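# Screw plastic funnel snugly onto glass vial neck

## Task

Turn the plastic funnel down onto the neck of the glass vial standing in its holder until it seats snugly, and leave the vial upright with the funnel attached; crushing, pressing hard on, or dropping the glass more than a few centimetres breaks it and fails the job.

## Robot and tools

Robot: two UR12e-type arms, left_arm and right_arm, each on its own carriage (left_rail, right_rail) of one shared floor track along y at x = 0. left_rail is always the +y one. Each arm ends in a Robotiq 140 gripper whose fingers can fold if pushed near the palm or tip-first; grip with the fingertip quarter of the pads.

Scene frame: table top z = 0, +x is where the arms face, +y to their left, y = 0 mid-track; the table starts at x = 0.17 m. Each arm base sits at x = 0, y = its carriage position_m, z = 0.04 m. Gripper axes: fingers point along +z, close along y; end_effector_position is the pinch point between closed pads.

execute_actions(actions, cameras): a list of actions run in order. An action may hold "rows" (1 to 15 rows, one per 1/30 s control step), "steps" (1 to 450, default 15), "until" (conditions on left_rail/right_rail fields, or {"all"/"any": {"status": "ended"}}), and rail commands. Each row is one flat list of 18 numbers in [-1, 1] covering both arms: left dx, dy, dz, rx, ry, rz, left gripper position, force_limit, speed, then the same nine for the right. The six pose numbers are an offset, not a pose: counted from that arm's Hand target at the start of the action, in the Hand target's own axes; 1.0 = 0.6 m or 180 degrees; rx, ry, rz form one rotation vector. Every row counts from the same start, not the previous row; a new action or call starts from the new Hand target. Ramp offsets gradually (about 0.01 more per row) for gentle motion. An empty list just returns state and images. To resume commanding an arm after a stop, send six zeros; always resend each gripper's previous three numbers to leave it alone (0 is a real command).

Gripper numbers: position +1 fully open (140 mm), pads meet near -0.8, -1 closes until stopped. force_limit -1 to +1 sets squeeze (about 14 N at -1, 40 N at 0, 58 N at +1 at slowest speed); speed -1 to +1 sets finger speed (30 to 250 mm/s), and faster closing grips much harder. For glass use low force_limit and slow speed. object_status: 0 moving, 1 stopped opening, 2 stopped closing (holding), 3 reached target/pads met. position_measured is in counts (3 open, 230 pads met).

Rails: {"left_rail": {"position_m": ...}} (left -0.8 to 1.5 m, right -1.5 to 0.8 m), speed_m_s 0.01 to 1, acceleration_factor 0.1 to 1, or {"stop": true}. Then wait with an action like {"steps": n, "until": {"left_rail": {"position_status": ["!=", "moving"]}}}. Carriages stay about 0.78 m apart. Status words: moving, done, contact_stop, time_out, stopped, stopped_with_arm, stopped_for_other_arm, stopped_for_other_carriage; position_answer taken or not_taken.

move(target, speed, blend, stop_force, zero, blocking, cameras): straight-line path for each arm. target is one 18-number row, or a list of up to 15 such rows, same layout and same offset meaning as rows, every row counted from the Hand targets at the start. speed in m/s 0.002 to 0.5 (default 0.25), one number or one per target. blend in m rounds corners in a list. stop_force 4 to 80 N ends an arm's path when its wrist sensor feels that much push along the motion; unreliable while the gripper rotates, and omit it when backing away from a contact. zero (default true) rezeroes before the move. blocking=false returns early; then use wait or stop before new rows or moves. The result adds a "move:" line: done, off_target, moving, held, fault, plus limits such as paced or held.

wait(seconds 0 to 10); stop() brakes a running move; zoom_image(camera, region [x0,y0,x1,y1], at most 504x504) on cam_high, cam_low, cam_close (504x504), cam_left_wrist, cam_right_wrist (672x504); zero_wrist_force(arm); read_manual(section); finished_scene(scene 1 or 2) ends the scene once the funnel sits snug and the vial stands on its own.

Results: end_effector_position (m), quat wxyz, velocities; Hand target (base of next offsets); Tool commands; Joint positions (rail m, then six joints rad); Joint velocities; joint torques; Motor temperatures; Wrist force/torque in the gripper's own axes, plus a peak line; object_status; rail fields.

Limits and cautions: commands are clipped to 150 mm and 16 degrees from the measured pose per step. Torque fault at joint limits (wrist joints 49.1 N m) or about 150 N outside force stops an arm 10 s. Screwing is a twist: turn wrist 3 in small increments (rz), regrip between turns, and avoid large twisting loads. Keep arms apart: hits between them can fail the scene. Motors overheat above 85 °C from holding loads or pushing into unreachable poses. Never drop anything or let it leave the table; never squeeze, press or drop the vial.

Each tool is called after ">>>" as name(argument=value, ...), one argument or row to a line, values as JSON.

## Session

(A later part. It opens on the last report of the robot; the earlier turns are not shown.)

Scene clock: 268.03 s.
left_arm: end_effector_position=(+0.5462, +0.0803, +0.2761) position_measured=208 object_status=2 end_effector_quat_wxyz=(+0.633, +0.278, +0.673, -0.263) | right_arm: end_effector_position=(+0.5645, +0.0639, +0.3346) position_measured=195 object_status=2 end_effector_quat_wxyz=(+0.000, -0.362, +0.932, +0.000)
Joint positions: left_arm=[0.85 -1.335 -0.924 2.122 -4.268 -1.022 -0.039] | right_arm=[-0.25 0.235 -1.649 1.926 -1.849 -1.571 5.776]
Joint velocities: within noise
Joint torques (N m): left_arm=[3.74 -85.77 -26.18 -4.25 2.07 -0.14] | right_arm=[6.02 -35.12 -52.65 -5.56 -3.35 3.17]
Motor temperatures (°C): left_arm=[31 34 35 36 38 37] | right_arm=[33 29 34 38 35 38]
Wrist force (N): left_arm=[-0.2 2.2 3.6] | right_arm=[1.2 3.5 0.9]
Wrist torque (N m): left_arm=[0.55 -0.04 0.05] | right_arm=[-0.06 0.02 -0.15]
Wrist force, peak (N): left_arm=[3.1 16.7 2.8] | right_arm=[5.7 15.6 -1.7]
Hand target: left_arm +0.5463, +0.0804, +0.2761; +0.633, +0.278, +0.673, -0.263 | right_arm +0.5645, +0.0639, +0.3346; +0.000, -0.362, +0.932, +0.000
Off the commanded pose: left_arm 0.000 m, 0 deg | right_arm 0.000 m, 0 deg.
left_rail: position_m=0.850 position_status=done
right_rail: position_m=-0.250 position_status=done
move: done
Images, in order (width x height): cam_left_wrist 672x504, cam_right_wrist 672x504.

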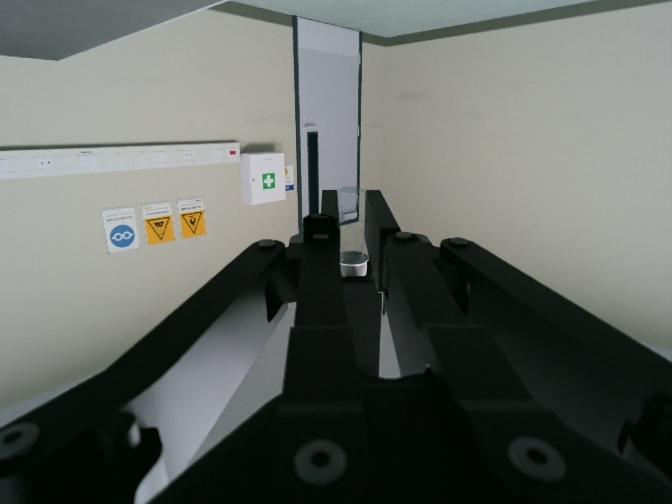

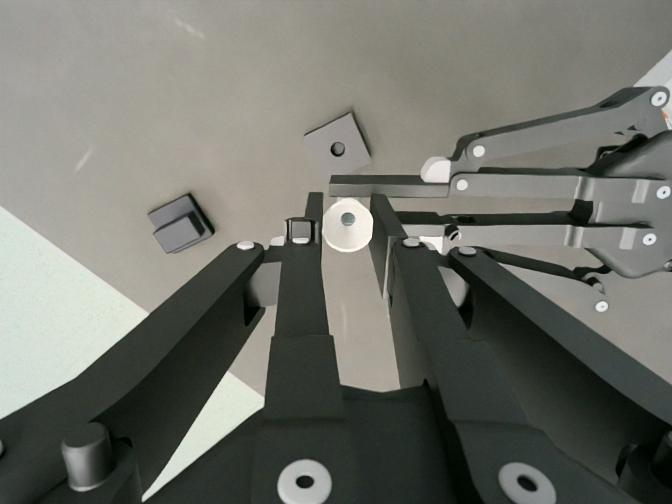

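>>> execute_actions(
  actions=[
    {"rows":[[0,0,0,0,0,0,-0.08,-0.02,-1,0,0,0,0,0,0,-1,-0.02,-1]],"steps":75},
  ],
  cameras=["cam_left_wrist"],
)

>>> move(
  target=[0,0,-0.3,0,0,0,-0.08,-0.02,-1,0,0,0,0,0,0,-1,-0.02,-1],
  speed=0.12,
  cameras=["cam_right_wrist","cam_high"],
)

>>> zoom_image(
  camera="cam_right_wrist",
  region=[310, 120, 390, 260],
)

Scene clock: 271.37 s.
left_arm: end_effector_position=(+0.5463, +0.0804, +0.2761) position_measured=139 object_status=3 end_effector_quat_wxyz=(+0.633, +0.278, +0.673, -0.263) | right_arm: end_effector_position=(+0.5645, +0.0639, +0.3346) position_measured=195 object_status=2 end_effector_quat_wxyz=(+0.000, -0.362, +0.932, +0.000)
Joint positions: left_arm=[0.85 -1.335 -0.924 2.122 -4.268 -1.022 -0.039] | right_arm=[-0.25 0.235 -1.649 1.926 -1.849 -1.571 5.776]
Joint velocities: within noise
Joint torques (N m): left_arm=[10.05 -86.25 -25.58 -3.89 2.42 -0.14] | right_arm=[4.67 -36.31 -39.85 -2.34 1.64 0.76]
Motor temperatures (°C): left_arm=[31 34 35 36 38 37] | right_arm=[33 29 34 38 35 38]
Wrist force (N): left_arm=[0.5 1.0 -0.2] | right_arm=[-0.1 0.2 0.2]
Wrist torque (N m): left_arm=[0.39 -0.24 0.08] | right_arm=[0.03 0.04 0.00]
Wrist force, peak (N): left_arm=[0.0 2.5 4.2] | right_arm=[1.8 3.8 0.4]
Hand target: left_arm +0.5463, +0.0804, +0.2761; +0.633, +0.278, +0.673, -0.263 | right_arm +0.5645, +0.0639, +0.3346; +0.000, -0.362, +0.932, +0.000
Off the commanded pose: left_arm 0.000 m, 0 deg | right_arm 0.000 m, 0 deg.
left_rail: position_m=0.850 position_status=done
right_rail: position_m=-0.250 position_status=done
Images, in order (width x height): cam_left_wrist 672x504.

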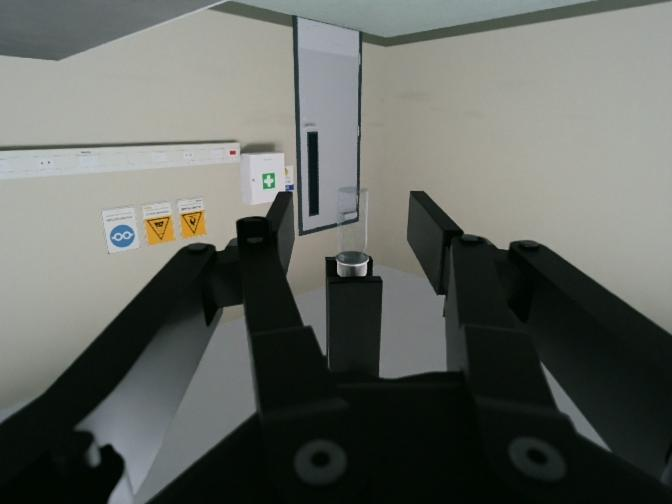

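Scene clock: 273.37 s.
left_arm: end_effector_position=(+0.4193, +0.2074, +0.2871) position_measured=139 object_status=3 end_effector_quat_wxyz=(+0.633, +0.278, +0.673, -0.263) | right_arm: end_effector_position=(+0.5645, +0.0639, +0.3346) position_measured=195 object_status=2 end_effector_quat_wxyz=(+0.000, -0.362, +0.932, +0.000)
Joint positions: left_arm=[0.85 -1.559 -1.052 2.464 -4.468 -0.8 -0.061] | right_arm=[-0.25 0.235 -1.649 1.926 -1.849 -1.571 5.776]
Joint velocities: within noise
Joint torques (N m): left_arm=[-7.18 -75.11 2.43 -5.47 2.48 -2.66] | right_arm=[4.12 -35.4 -40.46 -2.36 1.61 -0.14]
Motor temperatures (°C): left_arm=[31 34 35 36 38 37] | right_arm=[33 29 34 38 35 38]
Wrist force (N): left_arm=[0.5 1.0 -0.3] | right_arm=[0.4 -0.3 0.3]
Wrist torque (N m): left_arm=[0.39 -0.24 0.04] | right_arm=[-0.10 -0.08 0.01]
Wrist force, peak (N): left_arm=[0.6 1.4 -1.7] | right_arm=[0.1 -1.0 0.0]
Hand target: left_arm +0.4193, +0.2075, +0.2871; +0.633, +0.278, +0.673, -0.263 | right_arm +0.5645, +0.0639, +0.3346; +0.000, -0.362, +0.932, +0.000
Off the commanded pose: left_arm 0.000 m, 0 deg | right_arm 0.000 m, 0 deg.
left_rail: position_m=0.850 position_status=done
right_rail: position_m=-0.250 position_status=done
move: done
Images, in order (width x height): cam_high 504x504, cam_right_wrist 672x504.

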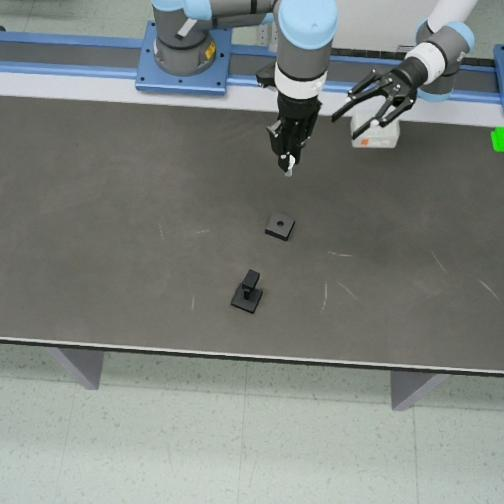

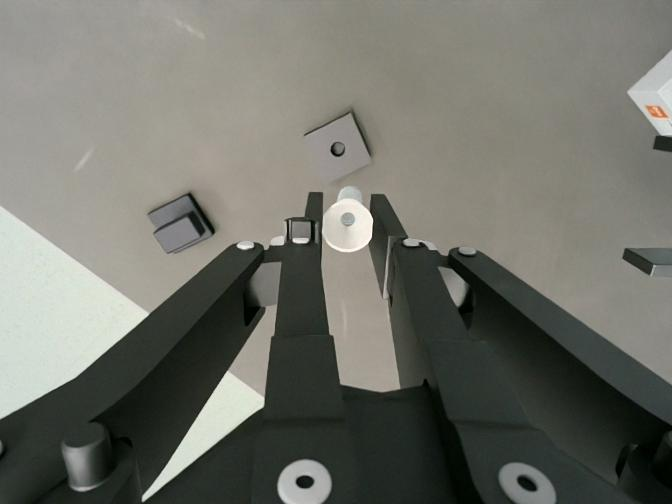

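Scaled by 3.600 from the camera's 672x504 image, which has a finer 960x720 frame.

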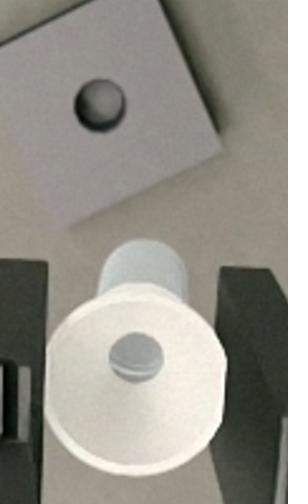

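>>> move(
  target=[0,0,-0.2,0,0,0,-0.08,-0.02,-1,0.0037,0.0072,0.332,0,0,0,-1,-0.02,-1],
  speed=0.12,
  cameras=["cam_right_wrist","cam_close"],
)

>>> zoom_image(
  camera="cam_right_wrist",
  region=[310, 120, 390, 260],
)

Scene clock: 276.47 s.
left_arm: end_effector_position=(+0.3347, +0.2922, +0.2944) position_measured=139 object_status=3 end_effector_quat_wxyz=(+0.633, +0.278, +0.673, -0.263) | right_arm: end_effector_position=(+0.5600, +0.0656, +0.1354) position_measured=195 object_status=2 end_effector_quat_wxyz=(+0.000, -0.362, +0.932, +0.000)
Joint positions: left_arm=[0.85 -1.836 -1.104 2.69 -4.606 -0.524 -0.108] | right_arm=[-0.25 0.239 -1.487 2.158 -2.242 -1.571 5.781]
Joint velocities: within noise
Joint torques (N m): left_arm=[-8.87 -59.59 10.68 -4.98 3.3 -2.75] | right_arm=[6.02 -40.33 -31.83 -8.08 -0.11 2.53]
Motor temperatures (°C): left_arm=[31 34 35 36 38 37] | right_arm=[33 29 34 38 35 38]
Wrist force (N): left_arm=[0.5 1.5 -0.2] | right_arm=[0.0 -0.3 0.4]
Wrist torque (N m): left_arm=[0.47 -0.22 0.08] | right_arm=[-0.09 -0.02 0.03]
Wrist force, peak (N): left_arm=[0.1 1.7 -0.8] | right_arm=[-0.1 0.1 1.8]
Hand target: left_arm +0.3346, +0.2922, +0.2944; +0.633, +0.278, +0.673, -0.263 | right_arm +0.5600, +0.0656, +0.1354; +0.000, -0.362, +0.932, +0.000
Off the commanded pose: left_arm 0.000 m, 0 deg | right_arm 0.000 m, 0 deg.
left_rail: position_m=0.850 position_status=done
right_rail: position_m=-0.250 position_status=done
move: done
Images, in order (width x height): cam_close 504x504, cam_right_wrist 672x504.

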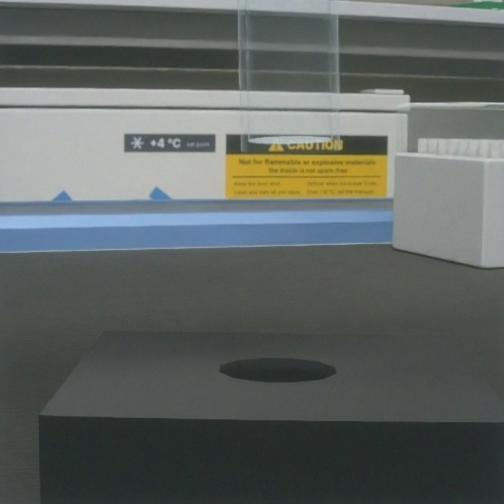

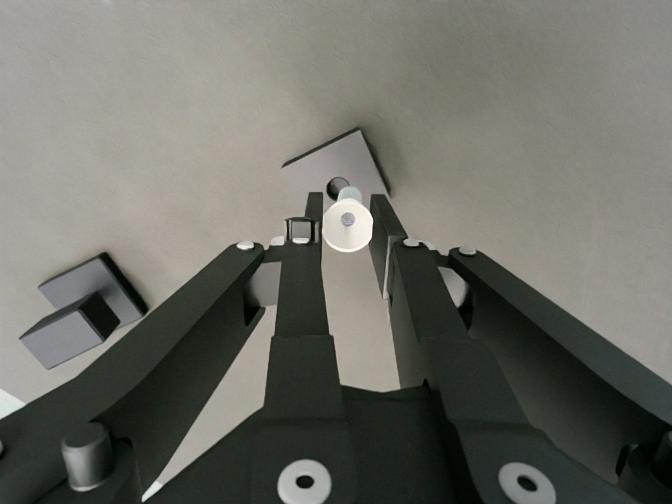

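Scaled by 3.600 from the camera's 672x504 image, which has a finer 960x720 frame.

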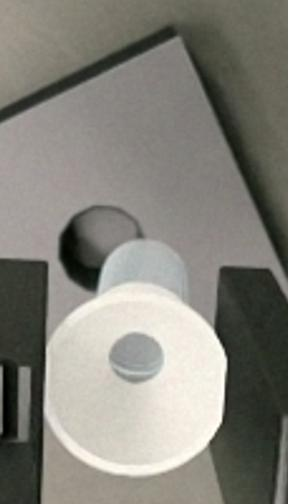

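>>> move(
  target=[0,0,0,0,0,0,-0.08,-0.02,-1,0,0,0.03,0.0058,0.0053,0,-1,-0.02,-1],
  speed=0.05,
  cameras=["cam_right_wrist","cam_close","cam_low"],
)

>>> zoom_image(
  camera="cam_right_wrist",
  region=[310, 120, 390, 260],
)

Scene clock: 279.73 s.
left_arm: end_effector_position=(+0.3346, +0.2922, +0.2944) position_measured=139 object_status=3 end_effector_quat_wxyz=(+0.633, +0.278, +0.673, -0.263) | right_arm: end_effector_position=(+0.5600, +0.0656, +0.1174) position_measured=195 object_status=2 end_effector_quat_wxyz=(-0.004, -0.362, +0.932, -0.012)
Joint positions: left_arm=[0.85 -1.836 -1.104 2.69 -4.606 -0.524 -0.108] | right_arm=[-0.25 0.252 -1.459 2.165 -2.272 -1.595 5.794]
Joint velocities: within noise
Joint torques (N m): left_arm=[-6.9 -30.93 7.5 -3.83 3.35 -2.64] | right_arm=[5.52 -40.51 -31.09 -7.51 -2.86 2.49]
Motor temperatures (°C): left_arm=[31 34 35 36 38 37] | right_arm=[33 29 34 38 35 38]
Wrist force (N): left_arm=[0.5 1.1 0.1] | right_arm=[-0.3 -0.2 0.1]
Wrist torque (N m): left_arm=[0.38 -0.24 0.08] | right_arm=[-0.07 0.06 0.03]
Wrist force, peak (N): left_arm=[0.5 1.8 -0.1] | right_arm=[-0.6 -0.9 0.3]
Hand target: left_arm +0.3346, +0.2922, +0.2944; +0.633, +0.278, +0.673, -0.263 | right_arm +0.5600, +0.0656, +0.1174; -0.004, -0.362, +0.932, -0.012
Off the commanded pose: left_arm 0.000 m, 0 deg | right_arm 0.000 m, 0 deg.
left_rail: position_m=0.850 position_status=done
right_rail: position_m=-0.250 position_status=done
move: done
Images, in order (width x height): cam_low 504x504, cam_close 504x504, cam_right_wrist 672x504.

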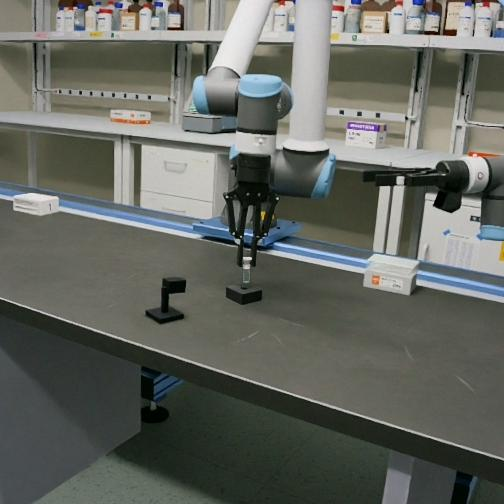

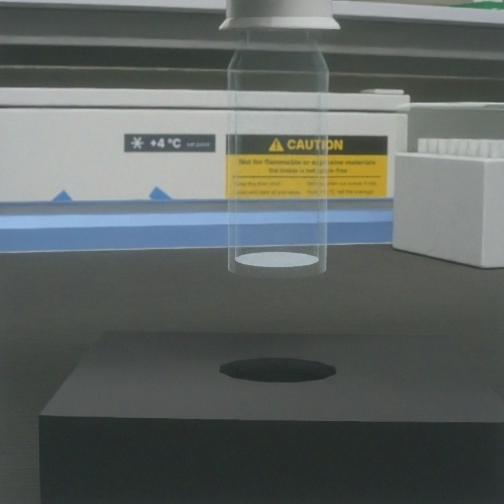

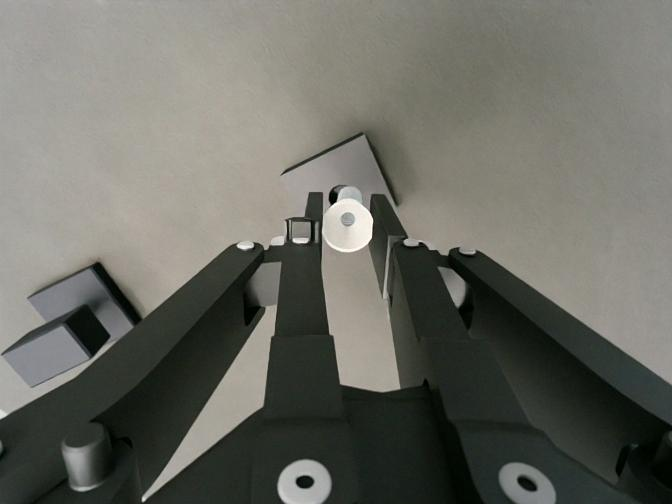

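Scaled by 3.600 from the camera's 672x504 image, which has a finer 960x720 frame.

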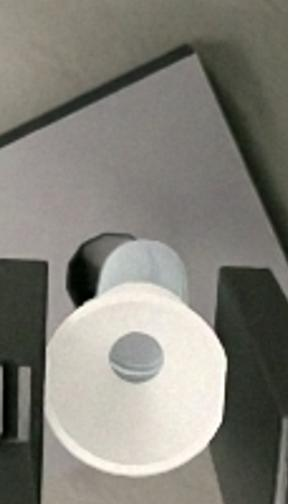

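>>> zoom_image(
  camera="cam_low",
  region=[215, 240, 275, 310],
)

>>> move(
  target=[0,0,0,0,0,0,-0.08,-0.02,-1,0,0,0.008,0,0,0,-1,-0.02,-1],
  speed=0.02,
  cameras=["cam_right_wrist","cam_close"],
)

>>> zoom_image(
  camera="cam_right_wrist",
  region=[310, 120, 390, 260],
)

>>> zoom_image(
  camera="cam_close",
  region=[180, 280, 380, 430],
)

Scaled by 7.200 from the camera's 504x504 image, which has a finer 720x720 frame.

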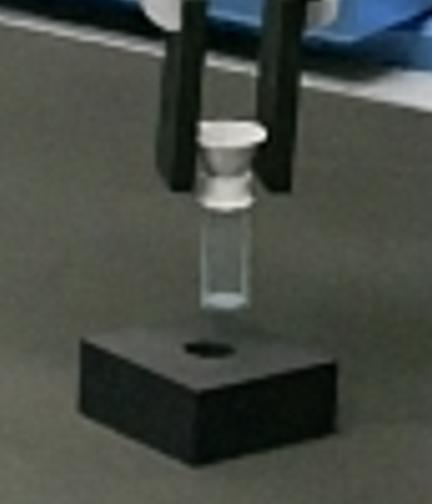

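Scene clock: 282.90 s.
left_arm: end_effector_position=(+0.3346, +0.2922, +0.2944) position_measured=139 object_status=3 end_effector_quat_wxyz=(+0.633, +0.278, +0.673, -0.263) | right_arm: end_effector_position=(+0.5600, +0.0655, +0.1126) position_measured=195 object_status=2 end_effector_quat_wxyz=(-0.004, -0.362, +0.932, -0.012)
Joint positions: left_arm=[0.85 -1.836 -1.104 2.69 -4.606 -0.524 -0.108] | right_arm=[-0.25 0.252 -1.453 2.169 -2.282 -1.595 5.794]
Joint velocities: within noise
Joint torques (N m): left_arm=[-5.78 -32.3 6.19 -3.21 3.41 -2.6] | right_arm=[-10.91 -43.18 -29.73 -8.46 -2.51 -2.78]
Motor temperatures (°C): left_arm=[31 34 35 36 38 37] | right_arm=[33 29 34 38 35 38]
Wrist force (N): left_arm=[0.5 1.4 -0.3] | right_arm=[-0.6 0.0 0.4]
Wrist torque (N m): left_arm=[0.45 -0.22 0.08] | right_arm=[-0.02 0.13 0.01]
Wrist force, peak (N): left_arm=[0.7 1.7 0.0] | right_arm=[0.0 -0.8 0.8]
Hand target: left_arm +0.3346, +0.2922, +0.2944; +0.633, +0.278, +0.673, -0.263 | right_arm +0.5600, +0.0655, +0.1126; -0.004, -0.362, +0.932, -0.012
Off the commanded pose: left_arm 0.000 m, 0 deg | right_arm 0.000 m, 0 deg.
left_rail: position_m=0.850 position_status=done
right_rail: position_m=-0.250 position_status=done
move: done
Images, in order (width x height): cam_close 504x504, cam_right_wrist 672x504.

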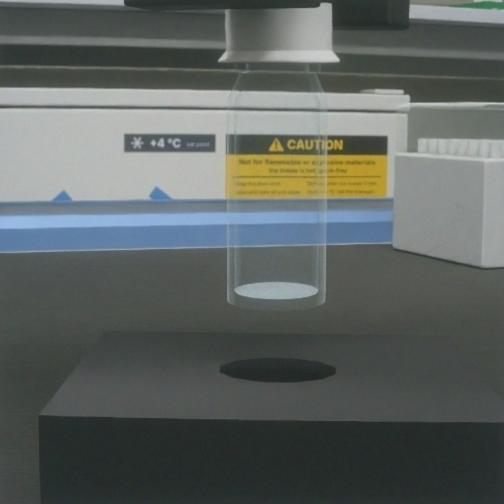

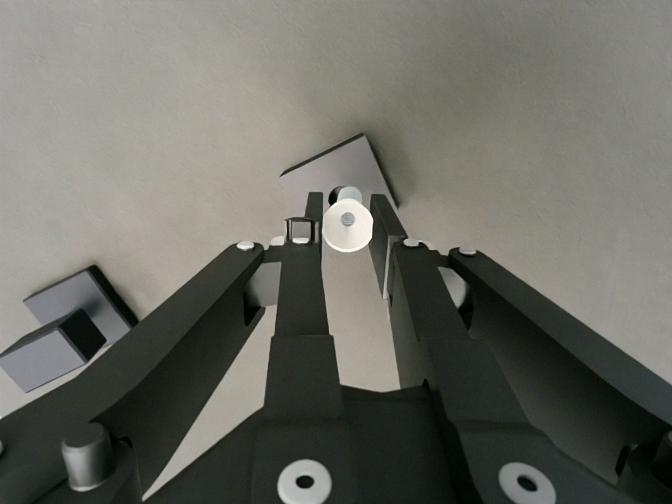

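Scaled by 3.600 from the camera's 672x504 image, which has a finer 960x720 frame.

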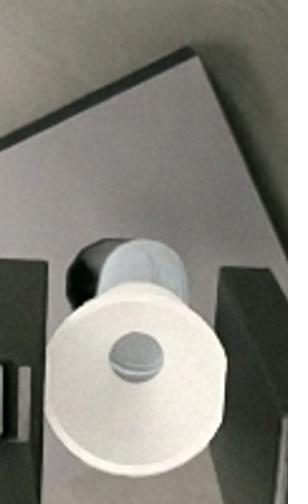

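Scaled by 2.520 from the camera's 504x504 image, which has a finer 720x720 frame.

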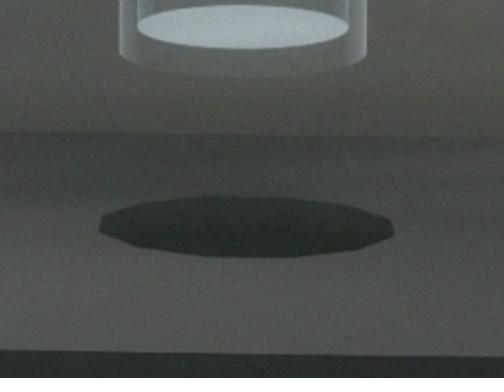

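>>> move(
  target=[0,0,0,0,0,0,-0.08,-0.02,-1,-0.0031,-0.0051,0,0,0,0,-1,-0.02,-1],
  speed=0.02,
  cameras=["cam_right_wrist","cam_close","cam_low"],
)

>>> zoom_image(
  camera="cam_right_wrist",
  region=[310, 120, 390, 260],
)

>>> zoom_image(
  camera="cam_close",
  region=[180, 280, 380, 430],
)

>>> zoom_image(
  camera="cam_low",
  region=[225, 260, 265, 310],
)

Scene clock: 287.00 s.
left_arm: end_effector_position=(+0.3346, +0.2922, +0.2944) position_measured=139 object_status=3 end_effector_quat_wxyz=(+0.633, +0.278, +0.673, -0.263) | right_arm: end_effector_position=(+0.5634, +0.0645, +0.1126) position_measured=195 object_status=2 end_effector_quat_wxyz=(-0.004, -0.362, +0.932, -0.012)
Joint positions: left_arm=[0.85 -1.836 -1.104 2.69 -4.606 -0.524 -0.108] | right_arm=[-0.25 0.249 -1.449 2.165 -2.281 -1.595 5.791]
Joint velocities: within noise
Joint torques (N m): left_arm=[-4.58 -32.03 4.35 -2.42 2.89 -2.88] | right_arm=[-13.79 -40.6 -42.34 -1.55 -2.62 -2.82]
Motor temperatures (°C): left_arm=[31 34 35 36 38 37] | right_arm=[33 29 34 38 35 38]
Wrist force (N): left_arm=[0.6 1.4 0.1] | right_arm=[-0.3 -0.2 0.0]
Wrist torque (N m): left_arm=[0.44 -0.24 0.08] | right_arm=[-0.06 0.06 0.02]
Wrist force, peak (N): left_arm=[0.7 1.7 0.3] | right_arm=[-0.1 -1.0 0.2]
Hand target: left_arm +0.3346, +0.2922, +0.2944; +0.633, +0.278, +0.673, -0.263 | right_arm +0.5635, +0.0645, +0.1126; -0.004, -0.362, +0.932, -0.012
Off the commanded pose: left_arm 0.000 m, 0 deg | right_arm 0.000 m, 0 deg.
left_rail: position_m=0.850 position_status=done
right_rail: position_m=-0.250 position_status=done
move: done
Images, in order (width x height): cam_low 504x504, cam_close 504x504, cam_right_wrist 672x504.

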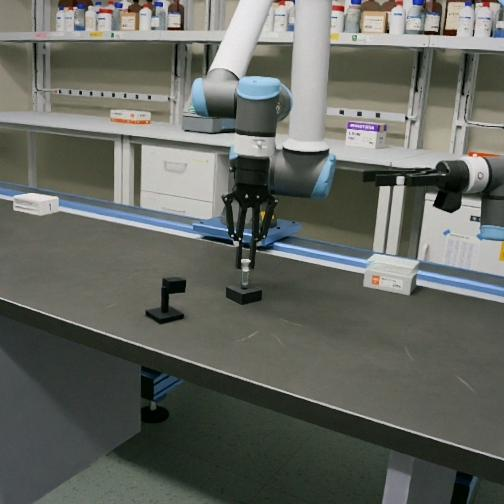

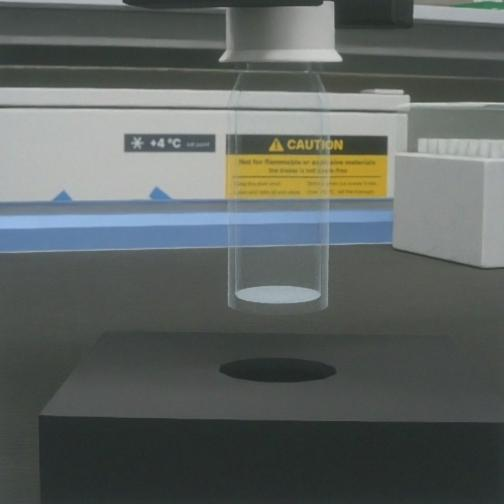

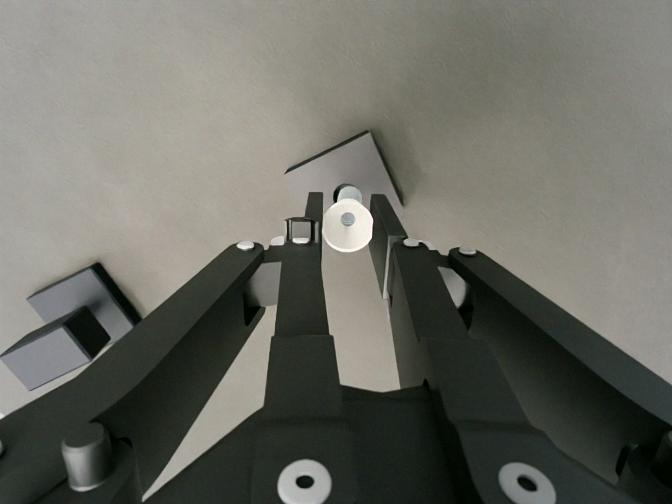

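Scaled by 3.600 from the camera's 672x504 image, which has a finer 960x720 frame.

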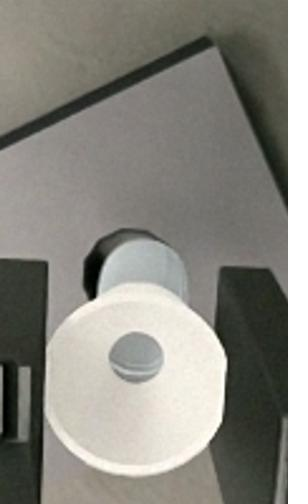

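Scaled by 2.520 from the camera's 504x504 image, which has a finer 720x720 frame.

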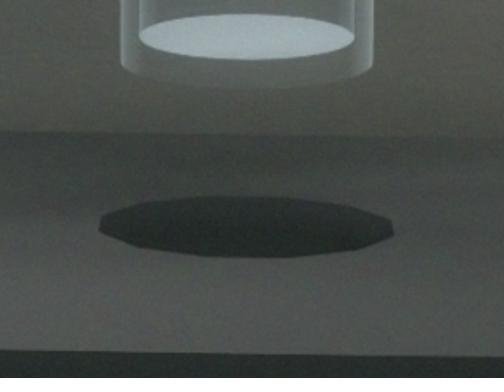

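Scaled by 10.080 from the camera's 504x504 image, which has a finer 720x720 frame.

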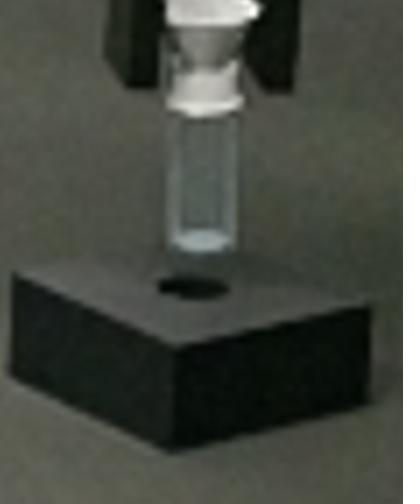

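>>> move(
  target=[0,0,0,0,0,0,-0.08,-0.02,-1,-0.0018,-0.0028,0.006,0,0,0,-1,-0.02,-1],
  speed=0.02,
  cameras=["cam_right_wrist","cam_close","cam_low"],
)

>>> zoom_image(
  camera="cam_right_wrist",
  region=[310, 120, 390, 260],
)

>>> zoom_image(
  camera="cam_low",
  region=[225, 260, 265, 310],
)

Scene clock: 288.40 s.
left_arm: end_effector_position=(+0.3346, +0.2922, +0.2944) position_measured=139 object_status=3 end_effector_quat_wxyz=(+0.633, +0.278, +0.673, -0.263) | right_arm: end_effector_position=(+0.5654, +0.0639, +0.1091) position_measured=195 object_status=2 end_effector_quat_wxyz=(-0.004, -0.362, +0.932, -0.012)
Joint positions: left_arm=[0.85 -1.836 -1.104 2.69 -4.606 -0.524 -0.108] | right_arm=[-0.25 0.247 -1.442 2.165 -2.288 -1.595 5.789]
Joint velocities: within noise
Joint torques (N m): left_arm=[-7.19 -32.01 2.96 -2.33 2.89 -2.87] | right_arm=[-12.58 -44.41 -30.49 -8.21 -2.72 -2.57]
Motor temperatures (°C): left_arm=[31 34 35 36 38 37] | right_arm=[33 29 34 38 35 38]
Wrist force (N): left_arm=[0.4 1.1 -0.1] | right_arm=[-0.3 -0.2 0.3]
Wrist torque (N m): left_arm=[0.38 -0.20 0.09] | right_arm=[-0.06 0.05 0.02]
Wrist force, peak (N): left_arm=[0.7 1.7 -0.3] | right_arm=[-0.4 -0.6 0.3]
Hand target: left_arm +0.3346, +0.2922, +0.2944; +0.633, +0.278, +0.673, -0.263 | right_arm +0.5654, +0.0639, +0.1090; -0.004, -0.362, +0.932, -0.012
Off the commanded pose: left_arm 0.000 m, 0 deg | right_arm 0.000 m, 0 deg.
left_rail: position_m=0.850 position_status=done
right_rail: position_m=-0.250 position_status=done
move: done
Images, in order (width x height): cam_low 504x504, cam_close 504x504, cam_right_wrist 672x504.

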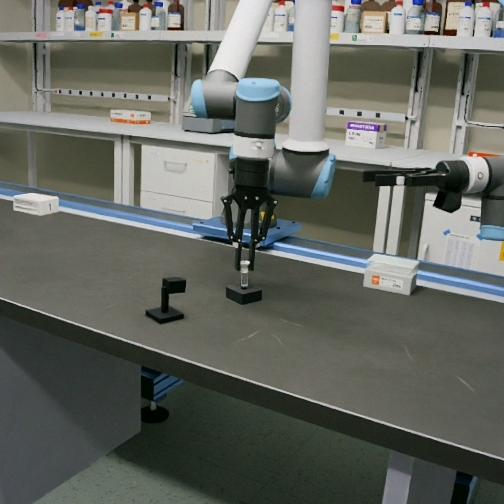

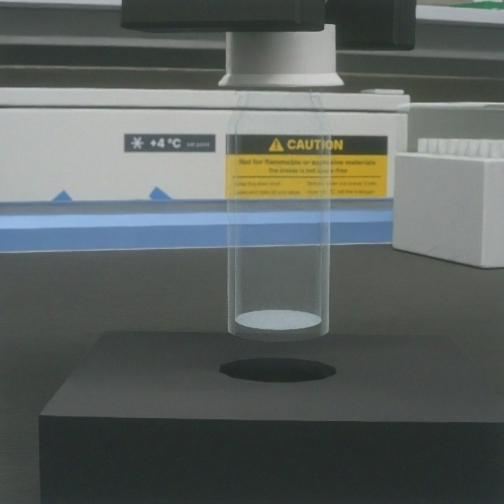

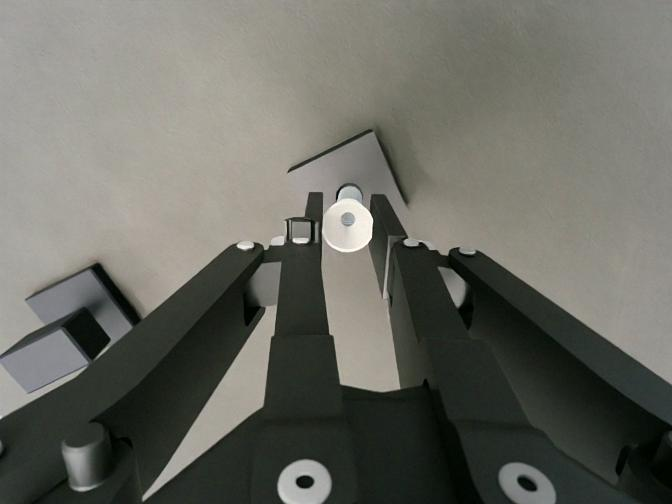

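Scaled by 3.600 from the camera's 672x504 image, which has a finer 960x720 frame.

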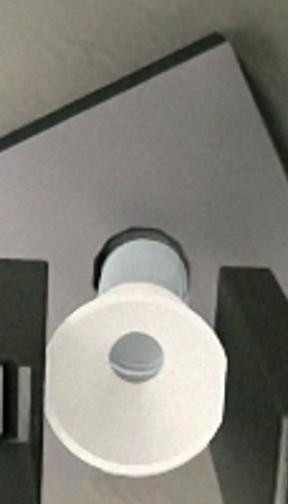

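Scaled by 10.080 from the camera's 504x504 image, which has a finer 720x720 frame.

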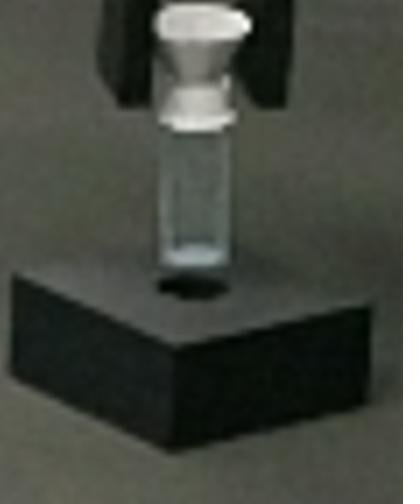

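>>> move(
  target=[0,0,0,0,0,0,-0.08,-0.02,-1,0,0,0.065,0,0,0,-1,-0.02,-1],
  speed=0.008,
  stop_force=5,
  cameras=["cam_close","cam_low"],
)

>>> zoom_image(
  camera="cam_low",
  region=[225, 260, 265, 310],
)

Scene clock: 293.07 s.
left_arm: end_effector_position=(+0.3346, +0.2922, +0.2944) position_measured=139 object_status=3 end_effector_quat_wxyz=(+0.633, +0.278, +0.673, -0.263) | right_arm: end_effector_position=(+0.5654, +0.0633, +0.0853) position_measured=195 object_status=2 end_effector_quat_wxyz=(-0.004, -0.362, +0.932, -0.012)
Joint positions: left_arm=[0.85 -1.836 -1.104 2.69 -4.606 -0.524 -0.108] | right_arm=[-0.25 0.246 -1.411 2.184 -2.338 -1.595 5.788]
Joint velocities: within noise
Joint torques (N m): left_arm=[-3.89 -31.5 -0.03 -1.42 2.59 -2.31] | right_arm=[-3.91 -67.58 -38.91 -1.75 -2.74 -1.36]
Motor temperatures (°C): left_arm=[31 34 35 36 38 37] | right_arm=[33 29 34 38 35 38]
Wrist force (N): left_arm=[0.1 1.2 0.0] | right_arm=[0.3 0.0 -4.1]
Wrist torque (N m): left_arm=[0.40 -0.15 0.09] | right_arm=[-0.16 -0.06 0.00]
Wrist force, peak (N): left_arm=[0.5 1.8 0.3] | right_arm=[-0.1 0.4 -6.9]
Hand target: left_arm +0.3346, +0.2922, +0.2944; +0.633, +0.278, +0.673, -0.263 | right_arm +0.5654, +0.0634, +0.0853; -0.004, -0.362, +0.932, -0.012 (not the last commanded pose)
Off the commanded pose: left_arm 0.000 m, 0 deg | right_arm 0.015 m, 0 deg.
left_rail: position_m=0.850 position_status=done
right_rail: position_m=-0.250 position_status=done
move: contact (right_arm)
Images, in order (width x height): cam_low 504x504, cam_close 504x504.

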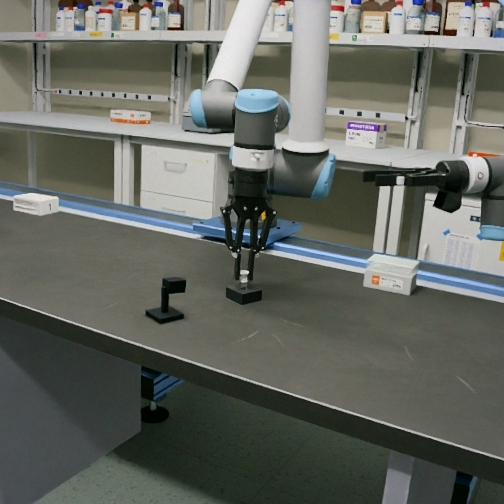

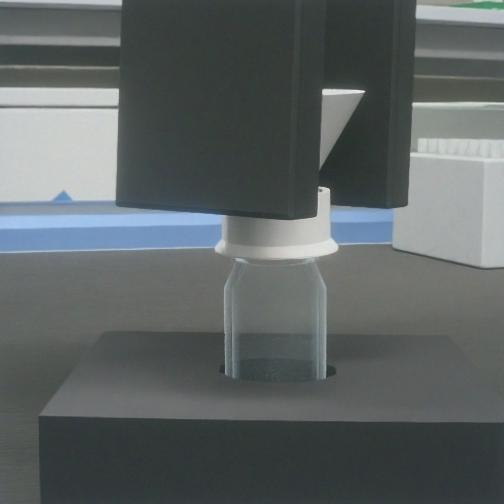

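Scaled by 10.080 from the camera's 504x504 image, which has a finer 720x720 frame.

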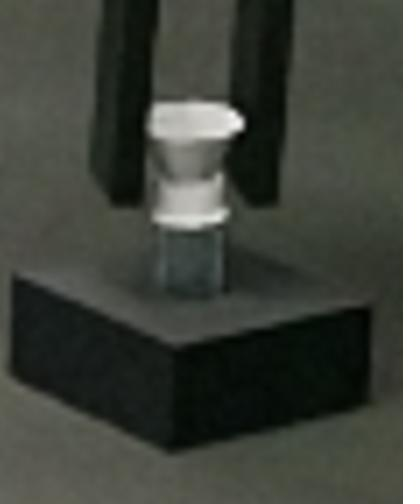

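>>> execute_actions(
  actions=[
    {"rows":[[0,0,0,0,0,0,-0.08,-0.02,-1,0,0,0,0,0,0,-0.38,-1,-1]],"steps":45},
    {"rows":[[0,0,0,0,0,0,-0.08,-0.02,-1,0,0,0,0,0,0,-0.08,-1,-1]],"steps":45},
  ],
  cameras=["cam_close"],
)

>>> move(
  target=[0,0,0,0,0,0,-0.08,-0.02,-1,0,0,-0.2,0,0,0,-0.08,-1,-1],
  speed=0.1,
  cameras=["cam_close","cam_low"],
)

>>> zoom_image(
  camera="cam_low",
  region=[225, 260, 265, 310],
)

Scene clock: 297.03 s.
left_arm: end_effector_position=(+0.3346, +0.2922, +0.2944) position_measured=139 object_status=3 end_effector_quat_wxyz=(+0.633, +0.278, +0.673, -0.263) | right_arm: end_effector_position=(+0.5654, +0.0634, +0.0853) position_measured=139 object_status=3 end_effector_quat_wxyz=(-0.004, -0.362, +0.932, -0.012)
Joint positions: left_arm=[0.85 -1.836 -1.104 2.69 -4.606 -0.524 -0.108] | right_arm=[-0.25 0.246 -1.411 2.184 -2.338 -1.595 5.788]
Joint velocities: within noise
Joint torques (N m): left_arm=[-3.74 -32.34 -2.49 -0.91 2.65 -2.53] | right_arm=[2.26 -68.87 -37.83 -6.04 -2.57 1.55]
Motor temperatures (°C): left_arm=[31 34 35 36 38 37] | right_arm=[33 29 34 38 35 38]
Wrist force (N): left_arm=[0.2 1.7 0.1] | right_arm=[0.2 -0.5 0.1]
Wrist torque (N m): left_arm=[0.51 -0.17 0.08] | right_arm=[-0.12 -0.04 0.01]
Wrist force, peak (N): left_arm=[1.0 1.5 0.1] | right_arm=[0.0 0.3 -3.9]
Hand target: left_arm +0.3346, +0.2922, +0.2944; +0.633, +0.278, +0.673, -0.263 | right_arm +0.5654, +0.0634, +0.0853; -0.004, -0.362, +0.932, -0.012
Off the commanded pose: left_arm 0.000 m, 0 deg | right_arm 0.000 m, 0 deg.
left_rail: position_m=0.850 position_status=done
right_rail: position_m=-0.250 position_status=done
Images, in order (width x height): cam_close 504x504.

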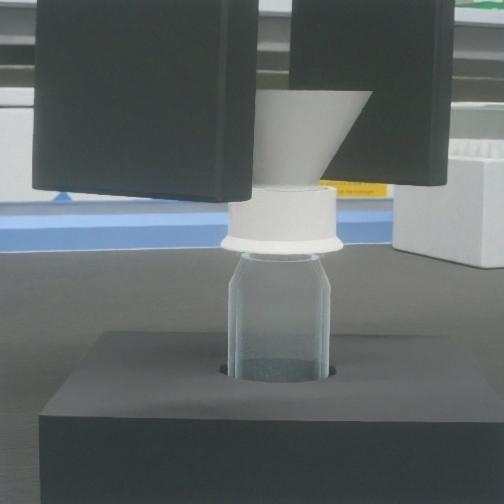

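Scene clock: 298.70 s.
left_arm: end_effector_position=(+0.3346, +0.2922, +0.2944) position_measured=139 object_status=3 end_effector_quat_wxyz=(+0.633, +0.278, +0.673, -0.263) | right_arm: end_effector_position=(+0.5654, +0.0663, +0.2052) position_measured=139 object_status=3 end_effector_quat_wxyz=(-0.004, -0.362, +0.932, -0.012)
Joint positions: left_arm=[0.85 -1.836 -1.104 2.69 -4.606 -0.524 -0.108] | right_arm=[-0.25 0.251 -1.548 2.074 -2.091 -1.595 5.793]
Joint velocities: within noise
Joint torques (N m): left_arm=[-4.26 -28.41 -2.53 -1.33 2.13 -2.62] | right_arm=[6.65 -65.44 -45.49 -1.6 1.16 2.56]
Motor temperatures (°C): left_arm=[31 34 35 36 38 37] | right_arm=[33 29 34 38 35 38]
Wrist force (N): left_arm=[0.2 1.1 -0.2] | right_arm=[-0.1 -0.4 0.0]
Wrist torque (N m): left_arm=[0.38 -0.16 0.09] | right_arm=[-0.11 0.03 0.04]
Wrist force, peak (N): left_arm=[0.3 1.8 -0.1] | right_arm=[-0.3 -0.7 1.3]
Hand target: left_arm +0.3346, +0.2922, +0.2944; +0.633, +0.278, +0.673, -0.263 | right_arm +0.5654, +0.0663, +0.2053; -0.004, -0.362, +0.932, -0.012
Off the commanded pose: left_arm 0.000 m, 0 deg | right_arm 0.000 m, 0 deg.
left_rail: position_m=0.850 position_status=done
right_rail: position_m=-0.250 position_status=done
move: done
Images, in order (width x height): cam_low 504x504, cam_close 504x504.

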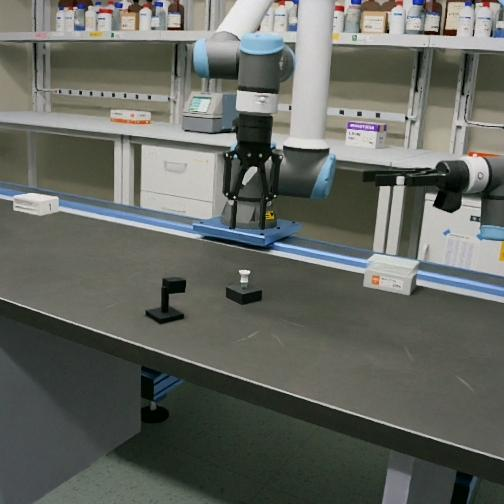

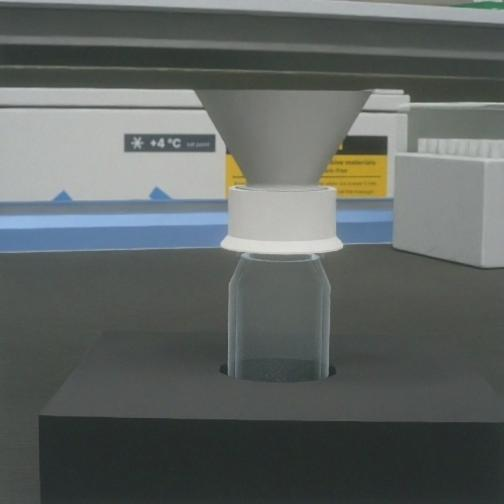

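Scaled by 10.080 from the camera's 504x504 image, which has a finer 720x720 frame.

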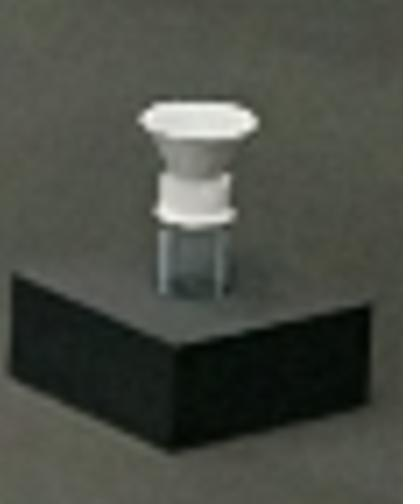

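>>> finished_scene(
  scene=2,
)

The scene is finished: the task was done.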